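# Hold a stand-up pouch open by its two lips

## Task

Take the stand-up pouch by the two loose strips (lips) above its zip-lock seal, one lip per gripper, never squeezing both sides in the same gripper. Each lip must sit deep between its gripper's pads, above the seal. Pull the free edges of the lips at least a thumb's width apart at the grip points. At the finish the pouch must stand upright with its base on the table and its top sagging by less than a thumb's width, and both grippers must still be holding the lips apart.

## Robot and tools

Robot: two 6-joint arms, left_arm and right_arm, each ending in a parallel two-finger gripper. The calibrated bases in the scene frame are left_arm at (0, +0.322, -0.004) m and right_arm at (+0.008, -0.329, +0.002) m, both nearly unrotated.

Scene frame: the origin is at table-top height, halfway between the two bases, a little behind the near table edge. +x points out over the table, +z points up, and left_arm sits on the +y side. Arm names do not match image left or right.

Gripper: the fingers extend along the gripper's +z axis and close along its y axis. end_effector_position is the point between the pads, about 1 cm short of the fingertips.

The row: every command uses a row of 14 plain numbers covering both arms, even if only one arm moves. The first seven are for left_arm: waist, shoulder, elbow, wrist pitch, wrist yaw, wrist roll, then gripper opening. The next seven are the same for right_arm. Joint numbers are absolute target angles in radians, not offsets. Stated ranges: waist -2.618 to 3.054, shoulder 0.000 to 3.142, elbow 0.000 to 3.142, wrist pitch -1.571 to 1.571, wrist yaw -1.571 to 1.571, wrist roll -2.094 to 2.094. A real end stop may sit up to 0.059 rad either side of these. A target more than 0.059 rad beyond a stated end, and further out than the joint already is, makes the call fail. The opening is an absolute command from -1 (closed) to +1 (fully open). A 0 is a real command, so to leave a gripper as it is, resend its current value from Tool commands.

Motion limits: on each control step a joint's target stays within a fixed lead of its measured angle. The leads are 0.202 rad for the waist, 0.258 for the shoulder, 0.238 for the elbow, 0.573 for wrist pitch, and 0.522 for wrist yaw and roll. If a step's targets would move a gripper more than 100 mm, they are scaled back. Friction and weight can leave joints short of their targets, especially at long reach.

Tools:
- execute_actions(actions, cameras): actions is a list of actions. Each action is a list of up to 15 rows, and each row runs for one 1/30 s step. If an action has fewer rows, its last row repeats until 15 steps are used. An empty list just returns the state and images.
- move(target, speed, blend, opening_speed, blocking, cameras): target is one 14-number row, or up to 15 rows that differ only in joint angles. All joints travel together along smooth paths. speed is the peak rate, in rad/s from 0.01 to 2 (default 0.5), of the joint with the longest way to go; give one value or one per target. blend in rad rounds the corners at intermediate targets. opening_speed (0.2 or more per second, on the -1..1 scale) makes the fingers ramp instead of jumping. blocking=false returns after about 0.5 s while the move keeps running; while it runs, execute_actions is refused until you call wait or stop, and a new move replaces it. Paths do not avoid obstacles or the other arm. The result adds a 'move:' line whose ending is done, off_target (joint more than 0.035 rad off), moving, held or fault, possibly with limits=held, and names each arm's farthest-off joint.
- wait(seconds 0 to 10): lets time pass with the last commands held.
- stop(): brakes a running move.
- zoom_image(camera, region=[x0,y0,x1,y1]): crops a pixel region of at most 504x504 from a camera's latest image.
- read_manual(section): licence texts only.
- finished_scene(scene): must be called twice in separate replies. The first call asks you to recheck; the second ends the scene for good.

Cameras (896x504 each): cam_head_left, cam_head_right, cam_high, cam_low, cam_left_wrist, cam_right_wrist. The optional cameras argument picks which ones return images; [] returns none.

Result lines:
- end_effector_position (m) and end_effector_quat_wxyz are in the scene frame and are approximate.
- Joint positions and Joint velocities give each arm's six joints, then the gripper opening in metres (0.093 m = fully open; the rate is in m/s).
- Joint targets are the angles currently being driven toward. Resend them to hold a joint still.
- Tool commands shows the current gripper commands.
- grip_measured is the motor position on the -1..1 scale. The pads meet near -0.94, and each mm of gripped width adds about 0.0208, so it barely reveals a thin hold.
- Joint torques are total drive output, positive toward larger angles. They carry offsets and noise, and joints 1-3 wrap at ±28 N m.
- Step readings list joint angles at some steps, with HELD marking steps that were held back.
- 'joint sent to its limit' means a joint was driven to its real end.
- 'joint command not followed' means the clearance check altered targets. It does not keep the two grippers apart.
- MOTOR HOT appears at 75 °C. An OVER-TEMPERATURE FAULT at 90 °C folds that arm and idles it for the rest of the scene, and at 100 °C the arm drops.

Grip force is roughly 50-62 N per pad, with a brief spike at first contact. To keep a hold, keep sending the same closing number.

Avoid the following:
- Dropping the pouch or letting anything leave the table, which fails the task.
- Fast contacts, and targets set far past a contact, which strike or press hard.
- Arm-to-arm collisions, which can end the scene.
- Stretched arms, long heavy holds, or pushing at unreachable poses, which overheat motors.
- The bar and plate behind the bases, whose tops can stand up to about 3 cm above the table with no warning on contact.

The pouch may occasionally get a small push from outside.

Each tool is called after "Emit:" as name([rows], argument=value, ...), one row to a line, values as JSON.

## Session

Emit:
execute_actions(actions=[])

Scene clock: 0.00 s.
left_arm: end_effector_position=(+0.0852, +0.1869, +0.1521) grip_measured=+1.000 end_effector_quat_wxyz=(+0.136, -0.024, +0.986, -0.088) | right_arm: end_effector_position=(+0.2826, +0.0575, +0.1922) grip_measured=+1.000 end_effector_quat_wxyz=(+0.297, -0.462, +0.832, -0.083)
Joint names: [waist, shoulder, elbow, wrist pitch, wrist yaw, wrist roll]
Joint positions: left_arm=[-1.238 0.922 0.923 -1.339 -0.199 -1.238 0.093] | right_arm=[1.101 1.994 1.892 -1.045 0.448 -0.011 0.093]
Joint velocities: left_arm=[-0.027 -0.007 0.007 -0.066 0.007 0.022 0] | right_arm=[-0.002 0.002 -0.007 0.037 0.022 0.066 0]
Joint torques (N m): no reading
Heat: left arm: 32 °C; right arm: 32 °C.
Joint targets: left_arm=[-1.238 0.924 0.932 -1.333 -0.197 -1.238] | right_arm=[1.099 1.987 1.900 -1.042 0.449 -0.010]
Tool commands: left_gripper/opening=+1.0 right_gripper/opening=+1.0
camera_calibration:
cam_left_wrist: T_world_to_cam=[[0.0131966, -0.978108, 0.207677, 0.147149], [-0.986087, 0.0216891, 0.16481, 0.0939749], [-0.165706, -0.206962, -0.964214, 0.282472], [0, 0, 0, 1]] pos_world=[0.137533, 0.200351, 0.226315]
cam_right_wrist: T_world_to_cam=[[0.713634, -0.546423, 0.438348, -0.2569], [-0.60062, -0.799319, -0.0185776, 0.25835], [0.360531, -0.250023, -0.898613, 0.168595], [0, 0, 0, 1]] pos_world=[0.277719, 0.108281, 0.268913]

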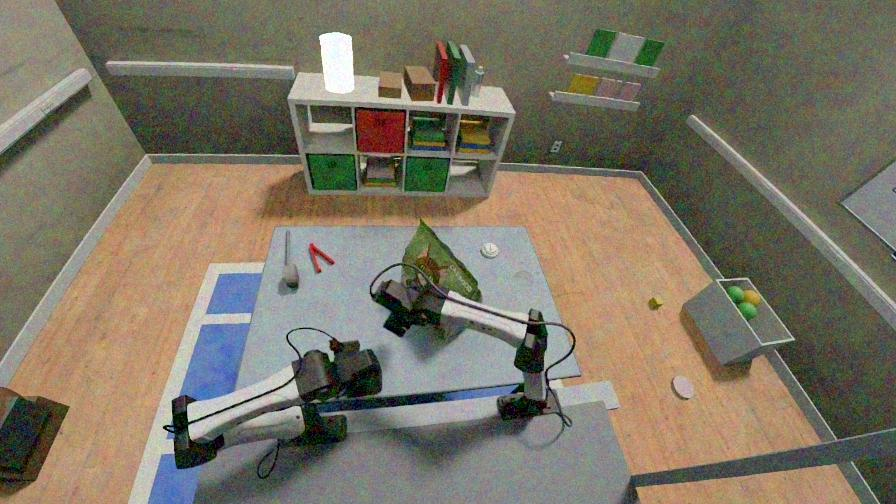

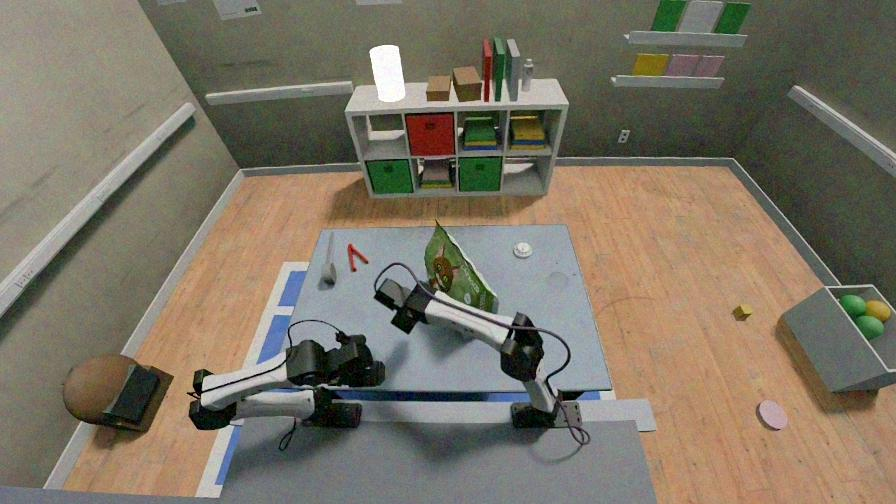

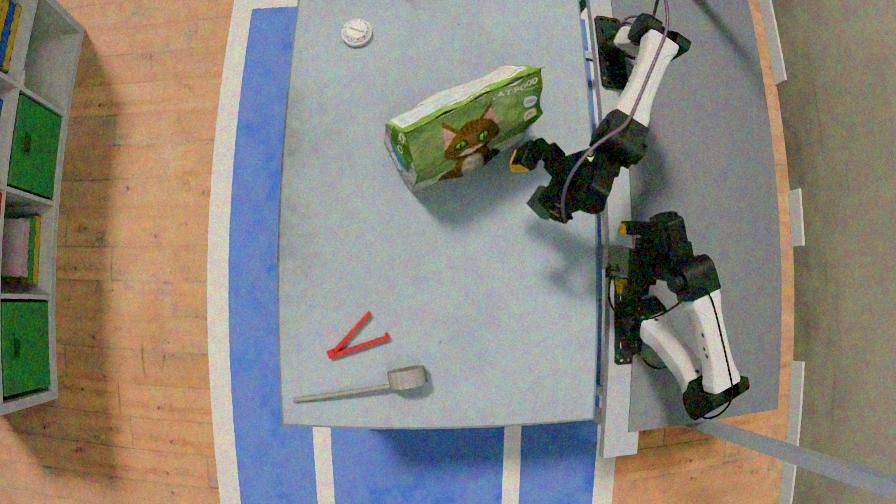

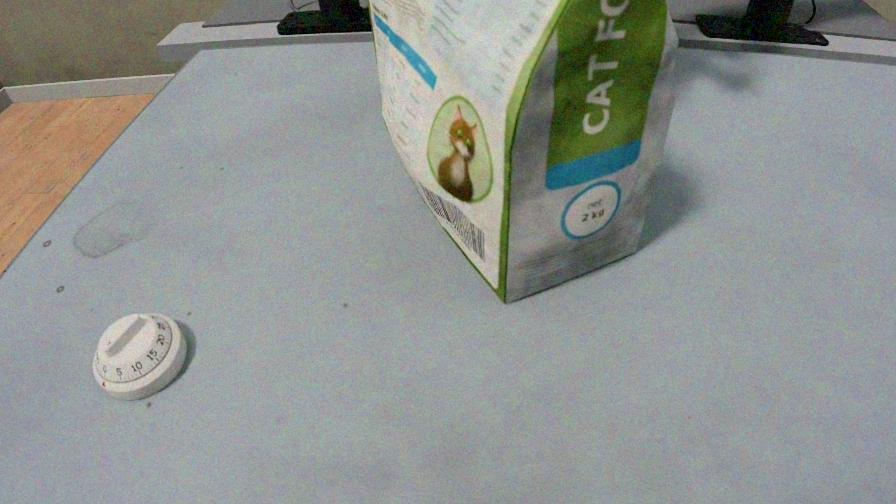

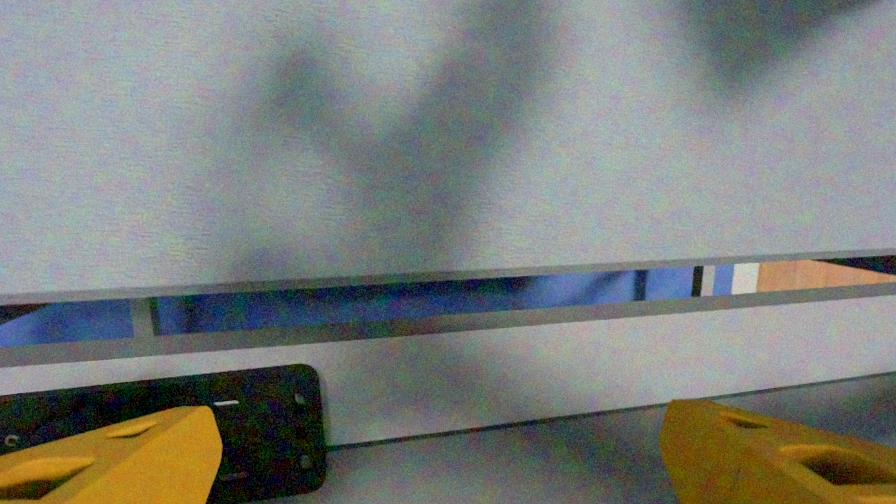

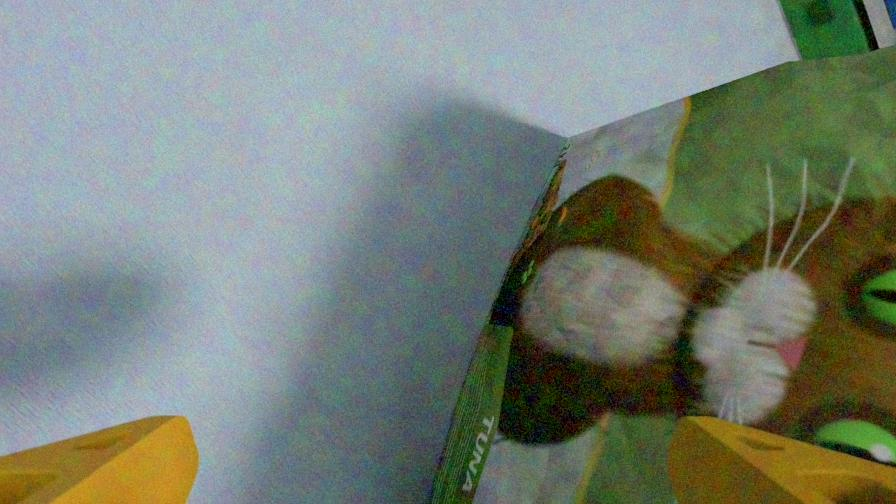

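Emit:
move(target=[-1.238, 0.922, 1.1, -1.1, -0.1, -0.6, 1, 1.0, 1.142, 1.608, -0.816, 0, 0, 1], speed=0.6, cameras=[])

Emit:
move(target=[-0.75, 1.0, 1.5, -0.75, 0, 0, 1, 0.63, 1.142, 1.608, -0.816, 0, 0, 1], speed=0.6)

Scene clock: 11.70 s.
left_arm: end_effector_position=(+0.0949, +0.1175, +0.2241) grip_measured=+1.000 end_effector_quat_wxyz=(+0.231, +0.269, +0.910, -0.213) | right_arm: end_effector_position=(+0.1743, -0.0557, +0.4460) grip_measured=+1.000 end_effector_quat_wxyz=(+0.517, -0.397, +0.709, +0.271)
Joint names: [waist, shoulder, elbow, wrist pitch, wrist yaw, wrist roll]
Joint positions: left_arm=[-1.238 0.922 1.074 -1.117 -0.108 -0.606 0.093] | right_arm=[1.006 1.135 1.62 -0.824 0.006 -0.01 0.093]
Joint velocities: left_arm=[-0.002 0.002 -0.002 -0.022 0.007 -0.051 0] | right_arm=[0.017 -0.007 -0.007 -0.051 0.007 0.051 0]
Joint torques (N m): left_arm=[0.68 -0.62 8.77 1.67 0.05 0.09] | right_arm=[-0.47 -1.5 4.53 2.63 -0.09 0.02]
Heat: left arm: 33 °C; right arm: 35 °C.
Joint targets: left_arm=[-1.238 0.922 1.100 -1.100 -0.100 -0.600] | right_arm=[1.000 1.142 1.608 -0.816 0.000 0.000]
move: done
No camera images: "cameras" was empty.

Scene clock: 13.53 s.
left_arm: end_effector_position=(+0.2162, +0.1359, +0.4405) grip_measured=+1.000 end_effector_quat_wxyz=(+0.572, +0.275, +0.740, -0.223) | right_arm: end_effector_position=(+0.2615, -0.1376, +0.4475) grip_measured=+1.000 end_effector_quat_wxyz=(+0.558, -0.258, +0.769, +0.175)
Joint names: [waist, shoulder, elbow, wrist pitch, wrist yaw, wrist roll]
Joint positions: left_arm=[-0.756 0.989 1.481 -0.765 -0.008 -0.006 0.093] | right_arm=[0.635 1.135 1.62 -0.824 0.002 -0.009 0.093]
Joint velocities: left_arm=[-0.022 0.002 -0.012 0.022 0.007 0.007 0] | right_arm=[0.002 0.007 0.012 -0.022 -0.022 0.081 0]
Joint torques (N m): left_arm=[1.1 0.23 7.66 2.28 0.15 0.09] | right_arm=[-0.64 -1.48 4.44 2.59 -0.05 0.02]
Heat: left arm: 34 °C; right arm: 35 °C.
Joint targets: left_arm=[-0.750 1.000 1.500 -0.750 0.000 0.000] | right_arm=[0.630 1.142 1.608 -0.816 0.000 0.000]
move: done
camera_calibration:
cam_left_wrist: T_world_to_cam=[[-0.683735, -0.729441, 0.020572, 0.234947], [-0.476815, 0.425242, -0.769296, 0.423188], [0.552408, -0.535804, -0.638561, 0.317655], [0, 0, 0, 1]] pos_world=[0.186948, 0.161624, 0.523566]
cam_right_wrist: T_world_to_cam=[[0.580083, -0.813344, 0.0444313, -0.285859], [-0.549677, -0.431122, -0.715534, 0.443706], [0.601131, 0.390646, -0.697164, 0.291882], [0, 0, 0, 1]] pos_world=[0.234258, -0.155233, 0.533677]

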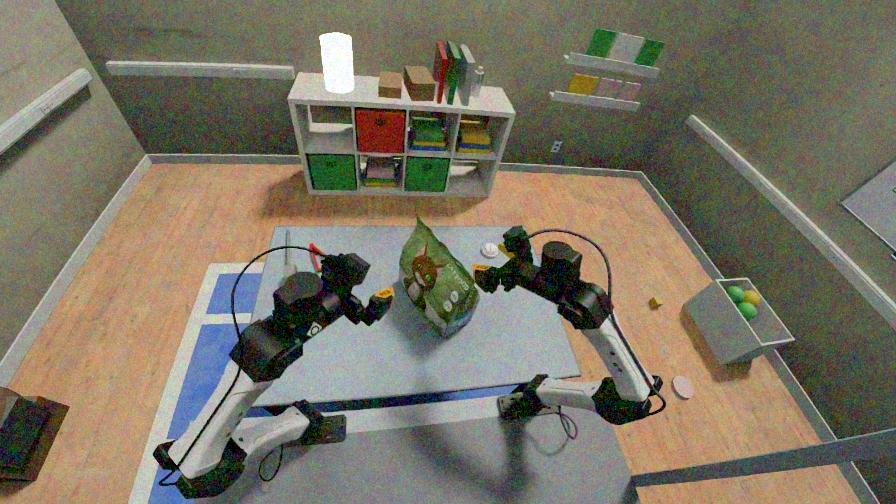

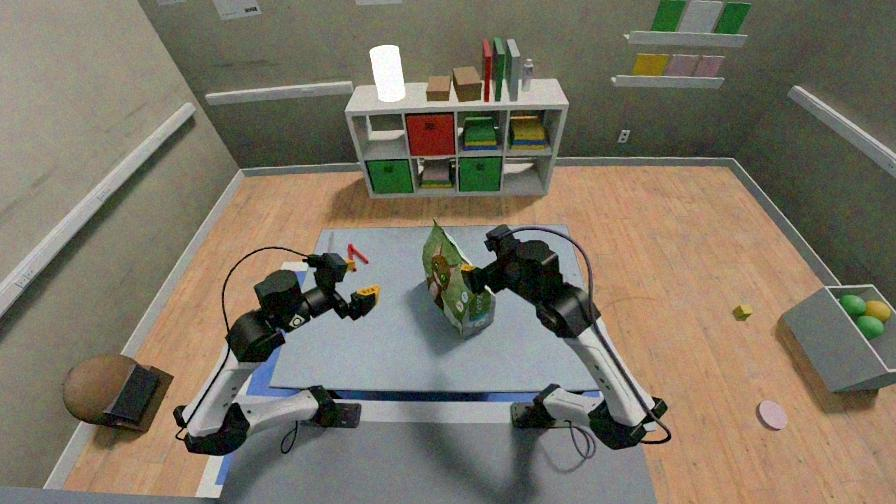

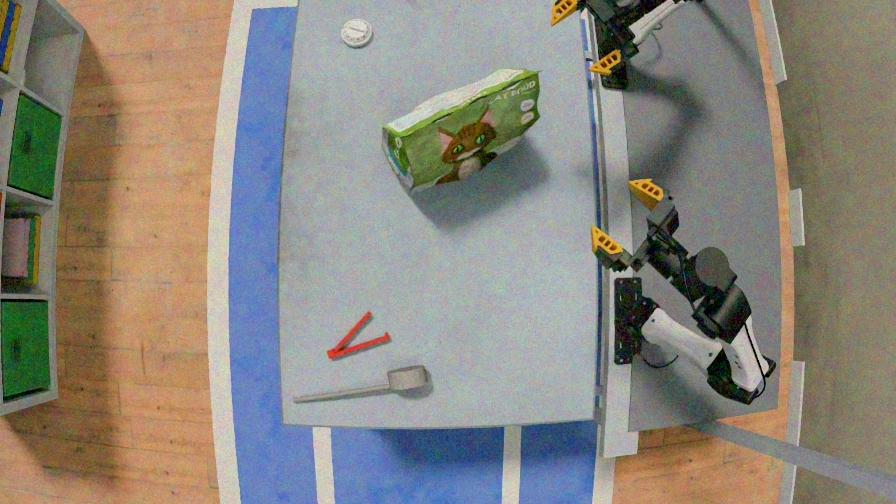

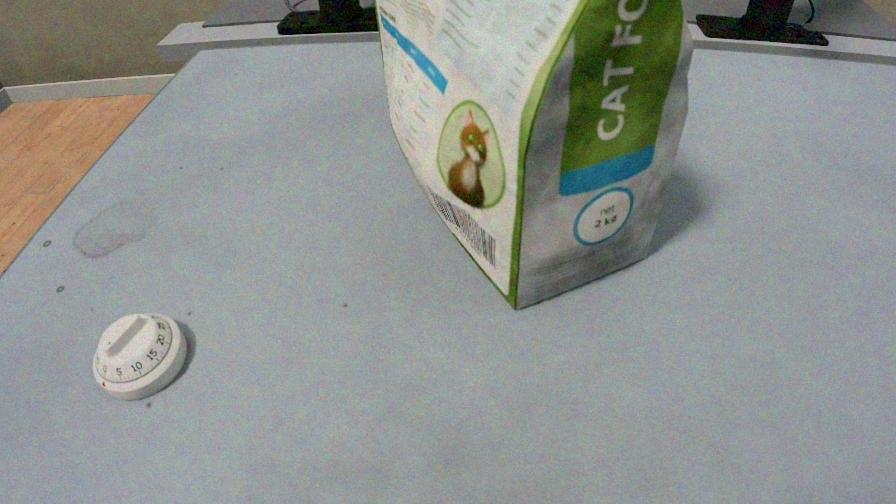

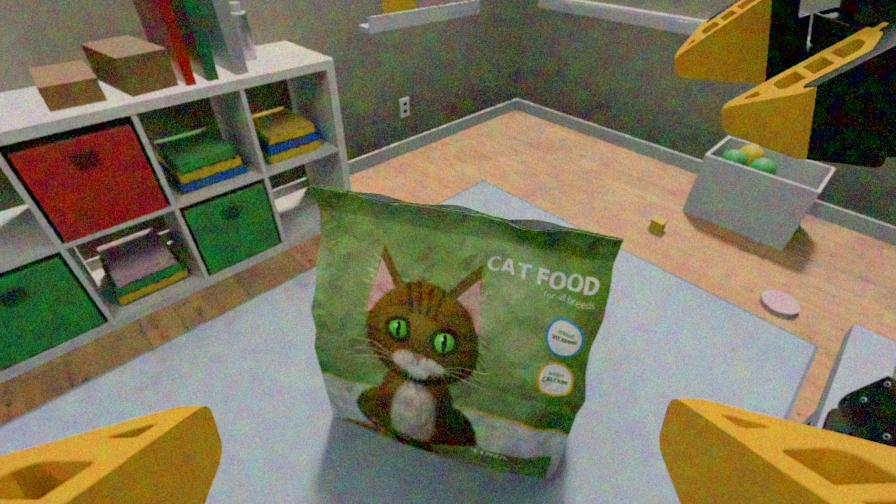

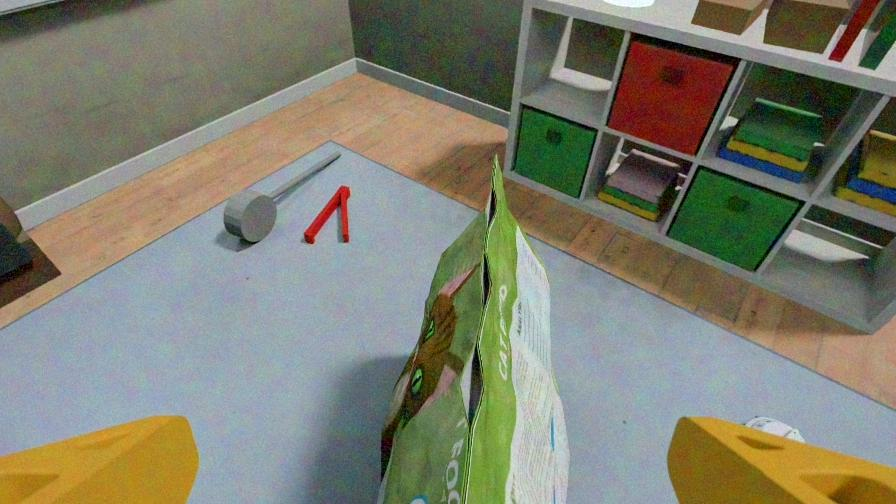

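Emit:
zoom_image(camera="cam_left_wrist", region=[300, 160, 640, 330])

Emit:
zoom_image(camera="cam_right_wrist", region=[340, 140, 640, 504])

Scaled by 1.482 from the camera's 896x504 image, which has a finer 1280x720 frame.

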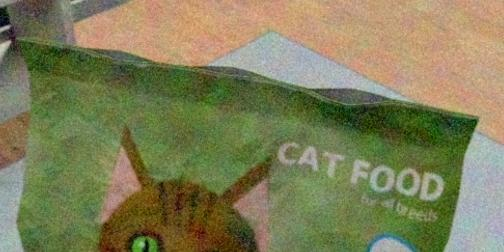

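Scaled by 1.385 from the camera's 896x504 image, which has a finer 1280x720 frame.

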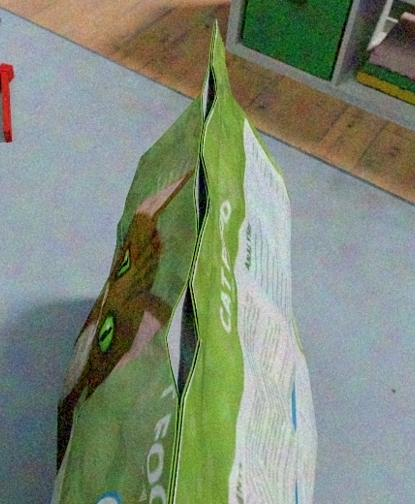

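Emit:
move(target=[-0.75, 1.0, 1.5, -0.75, 0, 0, 1, 0.572, 1.625, 2.048, -1.188, 0.052, 0.05, -0.6], speed=0.5, cameras=["cam_left_wrist","cam_right_wrist","cam_low"])

Emit:
zoom_image(camera="cam_right_wrist", region=[300, 140, 660, 504])

Emit:
zoom_image(camera="cam_left_wrist", region=[380, 100, 740, 330])

Scene clock: 58.33 s.
left_arm: end_effector_position=(+0.2161, +0.1358, +0.4408) grip_measured=+1.000 end_effector_quat_wxyz=(+0.572, +0.276, +0.739, -0.223) | right_arm: end_effector_position=(+0.3462, -0.1144, +0.3685) grip_measured=-0.598 end_effector_quat_wxyz=(+0.384, -0.236, +0.887, +0.097)
Joint names: [waist, shoulder, elbow, wrist pitch, wrist yaw, wrist roll]
Joint positions: left_arm=[-0.756 0.989 1.481 -0.763 -0.008 -0.005 0.093] | right_arm=[0.577 1.62 2.024 -1.181 0.045 0.04 0.016]
Joint velocities: left_arm=[-0.002 -0.017 -0.002 -0.022 -0.007 -0.007 0] | right_arm=[0.007 0.012 -0.007 0.037 0.007 -0.081 0]
Joint torques (N m): left_arm=[1.18 0.32 7.73 2.27 0.11 0.08] | right_arm=[-0.43 -5.65 7.46 2.05 0.08 0.03]
Heat: left arm: 41 °C; right arm: 35 °C.
Joint targets: left_arm=[-0.750 1.000 1.500 -0.750 0.000 0.000] | right_arm=[0.572 1.625 2.048 -1.188 0.052 0.050]
move: done
camera_calibration:
cam_left_wrist: T_world_to_cam=[[-0.684501, -0.728748, 0.0196199, 0.235309], [-0.475039, 0.425459, -0.770275, 0.423541], [0.552988, -0.536574, -0.637411, 0.317283], [0, 0, 0, 1]] pos_world=[0.186814, 0.161527, 0.523866]
cam_right_wrist: T_world_to_cam=[[0.490484, -0.87055, 0.0395947, -0.2864], [-0.80789, -0.471274, -0.353857, 0.395205], [0.32671, 0.141573, -0.934461, 0.330872], [0, 0, 0, 1]] pos_world=[0.351658, -0.109918, 0.460373]
Images, in order (width x height): cam_low 896x504, cam_left_wrist 896x504, cam_right_wrist 896x504.

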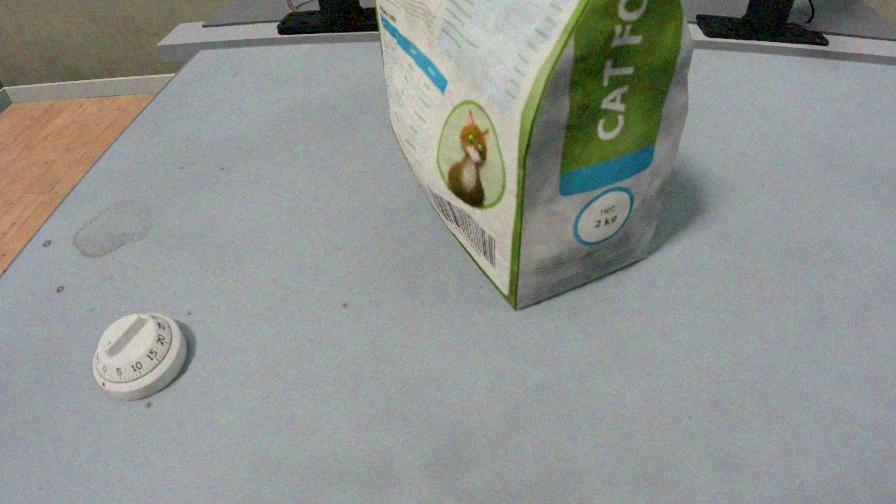

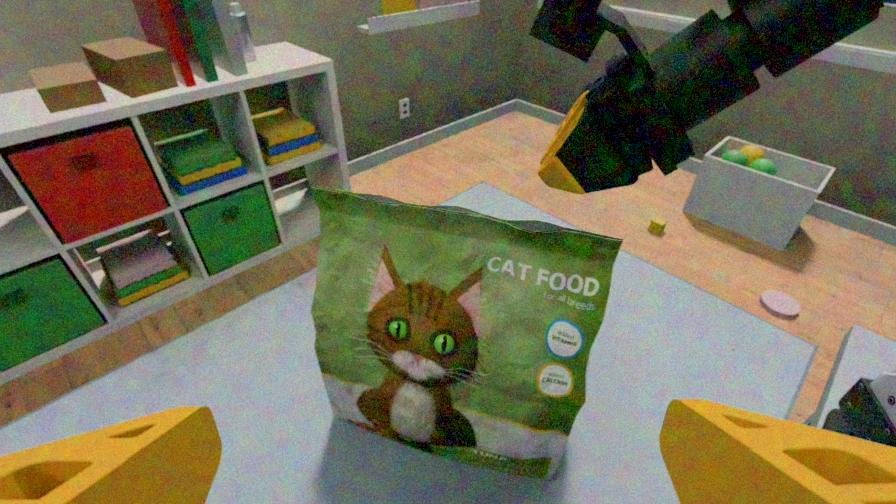

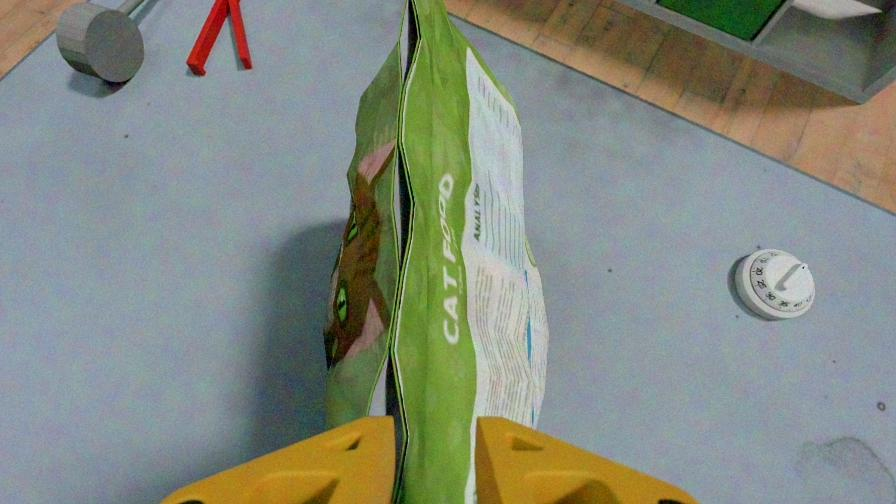

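Scaled by 1.385 from the camera's 896x504 image, which has a finer 1280x720 frame.

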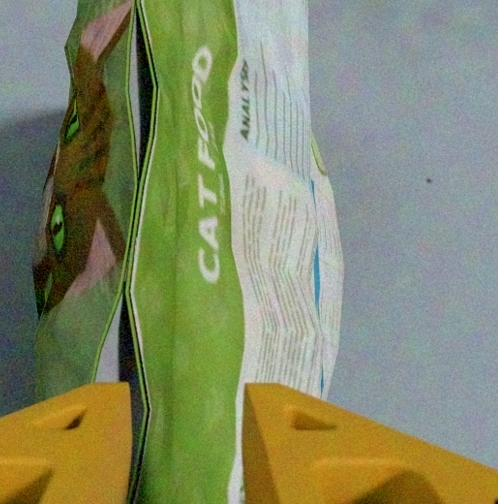

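Scaled by 1.400 from the camera's 896x504 image, which has a finer 1280x720 frame.

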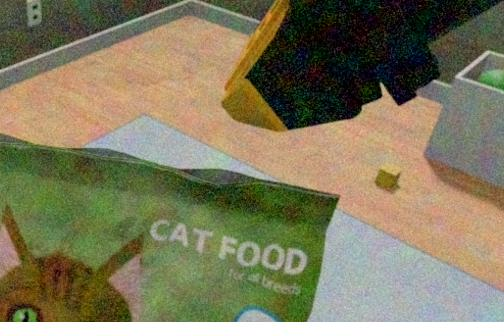

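Emit:
move(target=[-0.75, 1.0, 1.5, -0.75, 0, 0, 1, 0.578, 1.538, 1.796, -1.021, 0.052, 0.05, -0.6], speed=0.2, cameras=["cam_left_wrist","cam_right_wrist"])

Emit:
zoom_image(camera="cam_right_wrist", region=[320, 250, 580, 504])

Emit:
zoom_image(camera="cam_left_wrist", region=[450, 120, 700, 300])

Scene clock: 72.30 s.
left_arm: end_effector_position=(+0.2162, +0.1357, +0.4409) grip_measured=+1.000 end_effector_quat_wxyz=(+0.573, +0.276, +0.739, -0.223) | right_arm: end_effector_position=(+0.3494, -0.1127, +0.3359) grip_measured=-0.598 end_effector_quat_wxyz=(+0.382, -0.236, +0.888, +0.096)
Joint names: [waist, shoulder, elbow, wrist pitch, wrist yaw, wrist roll]
Joint positions: left_arm=[-0.756 0.989 1.481 -0.763 -0.008 -0.005 0.093] | right_arm=[0.577 1.557 1.809 -1.034 0.045 0.04 0.016]
Joint velocities: left_arm=[-0.007 -0.002 -0.012 -0.007 -0.037 -0.037 0] | right_arm=[0.002 -0.007 -0.012 -0.051 0.022 0.051 0]
Joint torques (N m): left_arm=[1.21 0.27 7.69 2.28 0.11 0.07] | right_arm=[-0.01 -7.49 4.72 2.18 0.07 0.04]
Heat: left arm: 42 °C; right arm: 34 °C.
Joint targets: left_arm=[-0.750 1.000 1.500 -0.750 0.000 0.000] | right_arm=[0.578 1.538 1.796 -1.021 0.052 0.050]
move: done
camera_calibration:
cam_left_wrist: T_world_to_cam=[[-0.684504, -0.728746, 0.019612, 0.235312], [-0.474823, 0.42526, -0.770518, 0.423712], [0.553171, -0.536734, -0.637117, 0.317175], [0, 0, 0, 1]] pos_world=[0.186808, 0.161534, 0.523941]
cam_right_wrist: T_world_to_cam=[[0.490136, -0.870734, 0.0398674, -0.285187], [-0.809507, -0.471678, -0.349596, 0.386196], [0.32321, 0.139077, -0.936052, 0.300588], [0, 0, 0, 1]] pos_world=[0.355256, -0.107967, 0.427748]
Images, in order (width x height): cam_left_wrist 896x504, cam_right_wrist 896x504.

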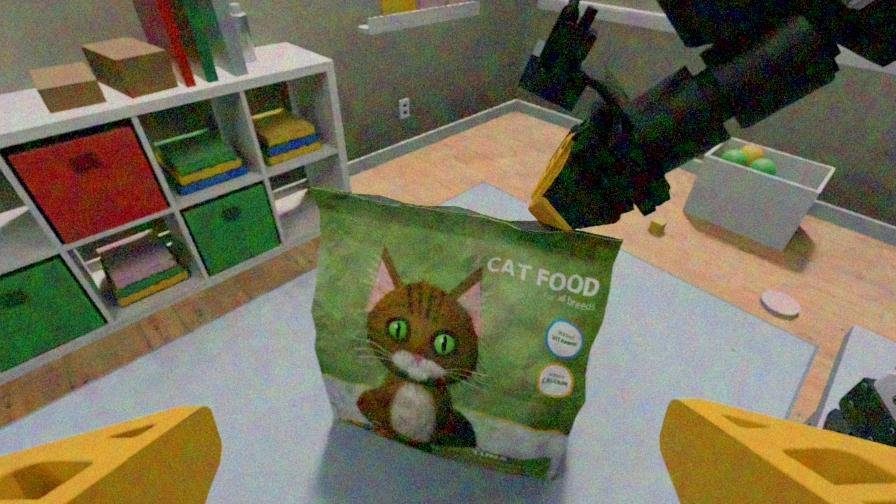

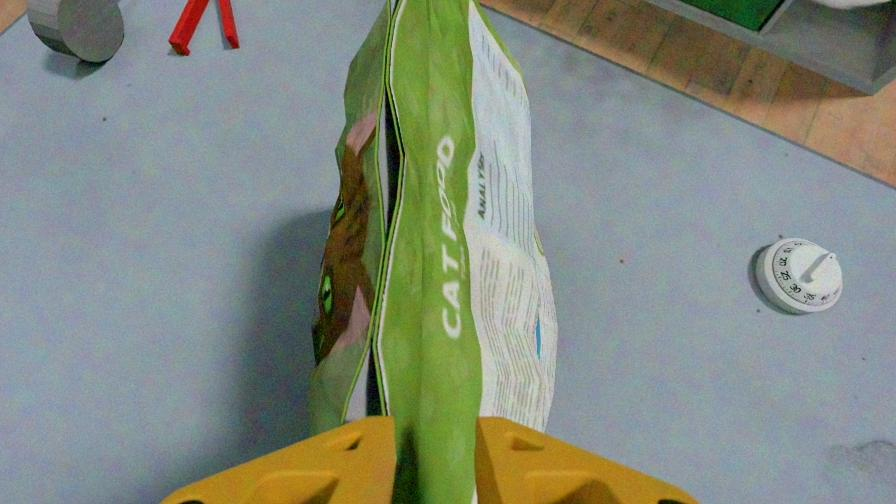

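Scaled by 1.938 from the camera's 896x504 image, which has a finer 1280x720 frame.

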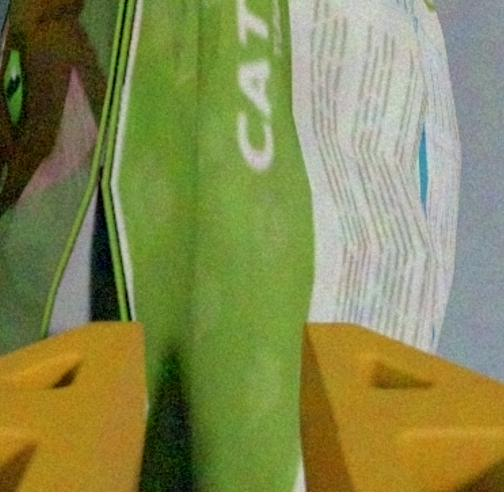

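Scaled by 2.016 from the camera's 896x504 image, which has a finer 1280x720 frame.

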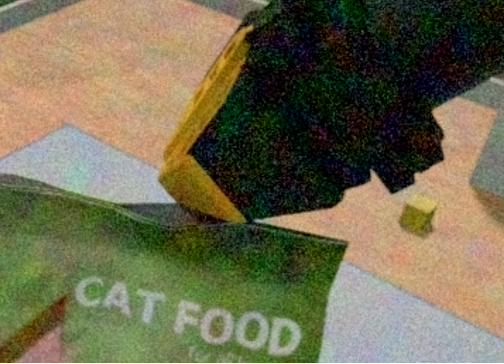

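Emit:
move(target=[-0.75, 1.0, 1.5, -0.75, 0, 0, 1, 0.590, 1.525, 1.783, -1.021, 0.052, 0.05, -0.6], speed=0.2, cameras=["cam_left_wrist","cam_right_wrist"])

Emit:
zoom_image(camera="cam_right_wrist", region=[320, 250, 580, 504])

Emit:
zoom_image(camera="cam_left_wrist", region=[450, 120, 700, 300])

Scene clock: 80.10 s.
left_arm: end_effector_position=(+0.2162, +0.1357, +0.4409) grip_measured=+1.000 end_effector_quat_wxyz=(+0.573, +0.276, +0.739, -0.223) | right_arm: end_effector_position=(+0.3447, -0.1113, +0.3365) grip_measured=-0.598 end_effector_quat_wxyz=(+0.383, -0.240, +0.887, +0.098)
Joint names: [waist, shoulder, elbow, wrist pitch, wrist yaw, wrist roll]
Joint positions: left_arm=[-0.756 0.989 1.481 -0.763 -0.008 -0.005 0.093] | right_arm=[0.586 1.543 1.796 -1.032 0.045 0.04 0.016]
Joint velocities: left_arm=[-0.012 0.007 -0.007 -0.007 0.037 -0.066 0] | right_arm=[-0.002 0.012 0.002 -0.051 0.022 0.037 -0.001]
Joint torques (N m): left_arm=[1.21 0.13 7.61 2.29 0.13 0.08] | right_arm=[0.29 -7.53 4.77 2.21 0.06 0.01]
Heat: left arm: 43 °C; right arm: 35 °C.
Joint targets: left_arm=[-0.750 1.000 1.500 -0.750 0.000 0.000] | right_arm=[0.590 1.525 1.783 -1.021 0.052 0.050]
move: done
camera_calibration:
cam_left_wrist: T_world_to_cam=[[-0.684504, -0.728746, 0.019612, 0.235312], [-0.474823, 0.42526, -0.770518, 0.423712], [0.553171, -0.536734, -0.637117, 0.317175], [0, 0, 0, 1]] pos_world=[0.186808, 0.161534, 0.523941]
cam_right_wrist: T_world_to_cam=[[0.498004, -0.866259, 0.0398524, -0.283893], [-0.804239, -0.478561, -0.352391, 0.38162], [0.324334, 0.143441, -0.935004, 0.302146], [0, 0, 0, 1]] pos_world=[0.350297, -0.106636, 0.428301]
Images, in order (width x height): cam_left_wrist 896x504, cam_right_wrist 896x504.

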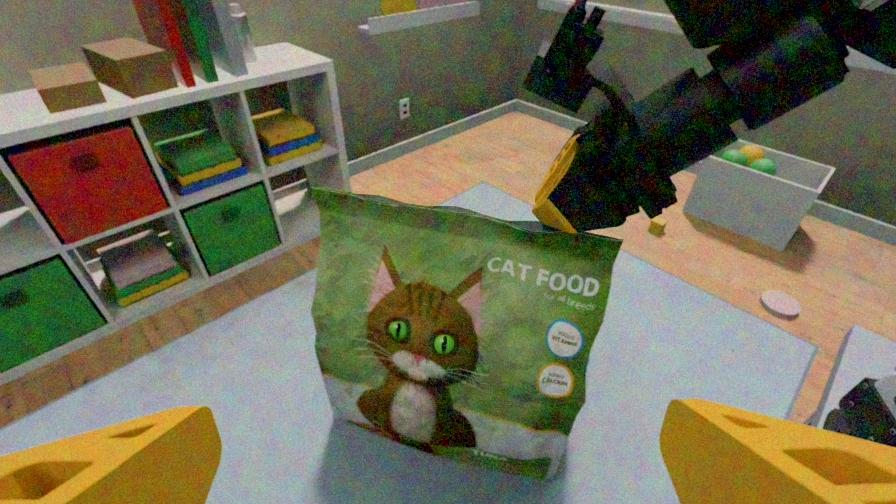

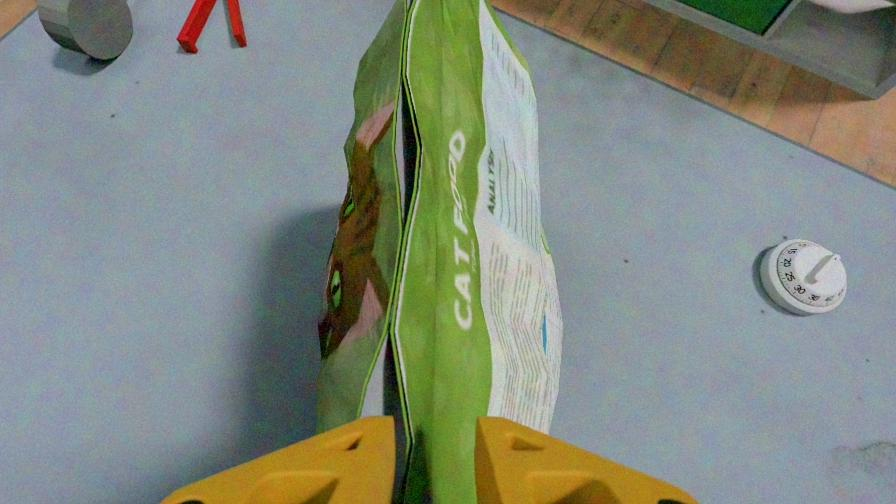

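Scaled by 1.938 from the camera's 896x504 image, which has a finer 1280x720 frame.

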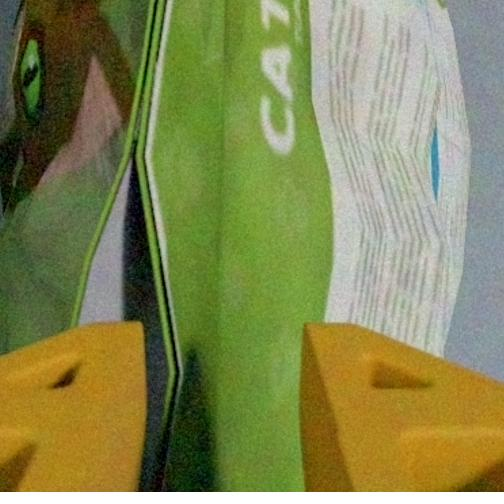

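Scaled by 2.016 from the camera's 896x504 image, which has a finer 1280x720 frame.

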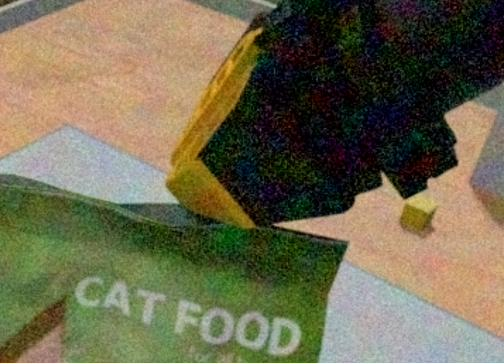

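Emit:
move(target=[-0.75, 1.0, 1.5, -0.75, 0, 0, 1, 0.590, 1.463, 1.62, -0.918, 0.052, 0.05, -0.6], speed=0.15, cameras=["cam_left_wrist","cam_right_wrist"])

Emit:
zoom_image(camera="cam_right_wrist", region=[320, 250, 580, 504])

Emit:
zoom_image(camera="cam_left_wrist", region=[450, 120, 700, 300])

Scene clock: 86.03 s.
left_arm: end_effector_position=(+0.2162, +0.1357, +0.4409) grip_measured=+1.000 end_effector_quat_wxyz=(+0.573, +0.276, +0.739, -0.223) | right_arm: end_effector_position=(+0.3414, -0.1137, +0.3153) grip_measured=-0.598 end_effector_quat_wxyz=(+0.388, -0.239, +0.885, +0.100)
Joint names: [waist, shoulder, elbow, wrist pitch, wrist yaw, wrist roll]
Joint positions: left_arm=[-0.756 0.989 1.481 -0.763 -0.008 -0.005 0.093] | right_arm=[0.586 1.478 1.634 -0.923 0.045 0.041 0.016]
Joint velocities: left_arm=[0.017 0.007 0.017 0.022 -0.007 -0.037 0] | right_arm=[-0.012 0.002 -0.012 -0.037 -0.022 0.022 0]
Joint torques (N m): left_arm=[1.16 0.32 7.6 2.26 0.1 0.09] | right_arm=[0.21 -6.89 4.89 2.15 0.08 0.02]
Heat: left arm: 43 °C; right arm: 36 °C.
Joint targets: left_arm=[-0.750 1.000 1.500 -0.750 0.000 0.000] | right_arm=[0.590 1.463 1.620 -0.918 0.052 0.050]
move: done
camera_calibration:
cam_left_wrist: T_world_to_cam=[[-0.684504, -0.728746, 0.019612, 0.235312], [-0.474823, 0.42526, -0.770518, 0.423712], [0.553171, -0.536734, -0.637117, 0.317175], [0, 0, 0, 1]] pos_world=[0.186808, 0.161534, 0.523941]
cam_right_wrist: T_world_to_cam=[[0.497257, -0.866746, 0.0385454, -0.282865], [-0.801012, -0.475707, -0.363431, 0.372992], [0.333339, 0.149843, -0.930823, 0.280096], [0, 0, 0, 1]] pos_world=[0.346061, -0.109708, 0.40718]
Images, in order (width x height): cam_left_wrist 896x504, cam_right_wrist 896x504.

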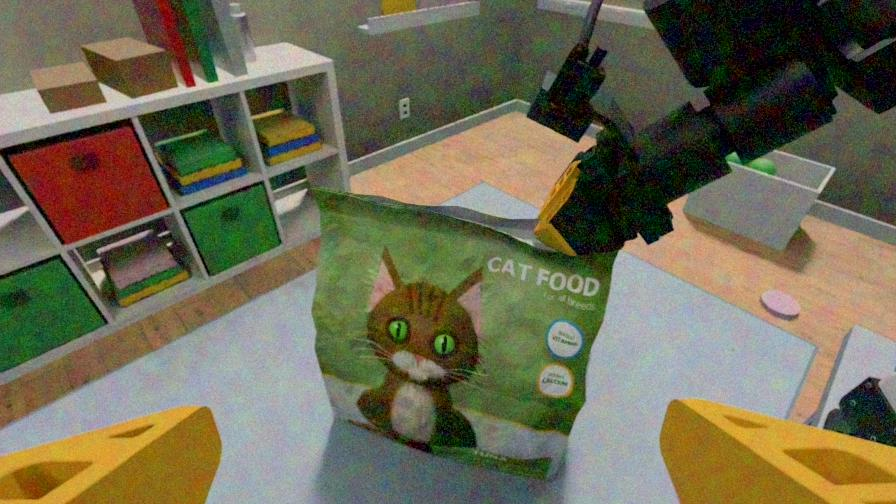

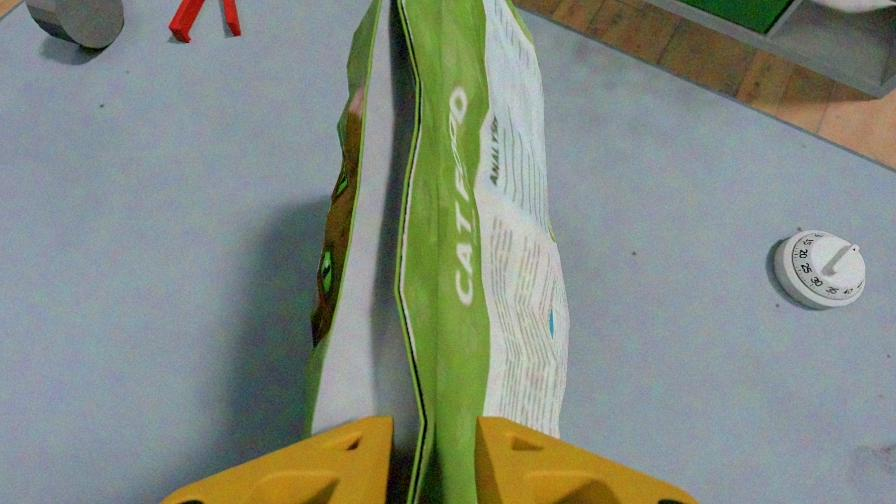

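Scaled by 1.938 from the camera's 896x504 image, which has a finer 1280x720 frame.

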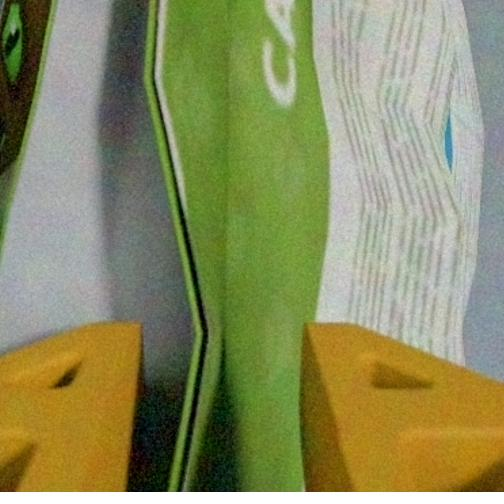

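Scaled by 2.016 from the camera's 896x504 image, which has a finer 1280x720 frame.

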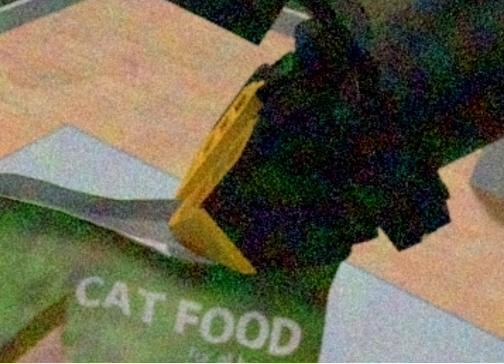

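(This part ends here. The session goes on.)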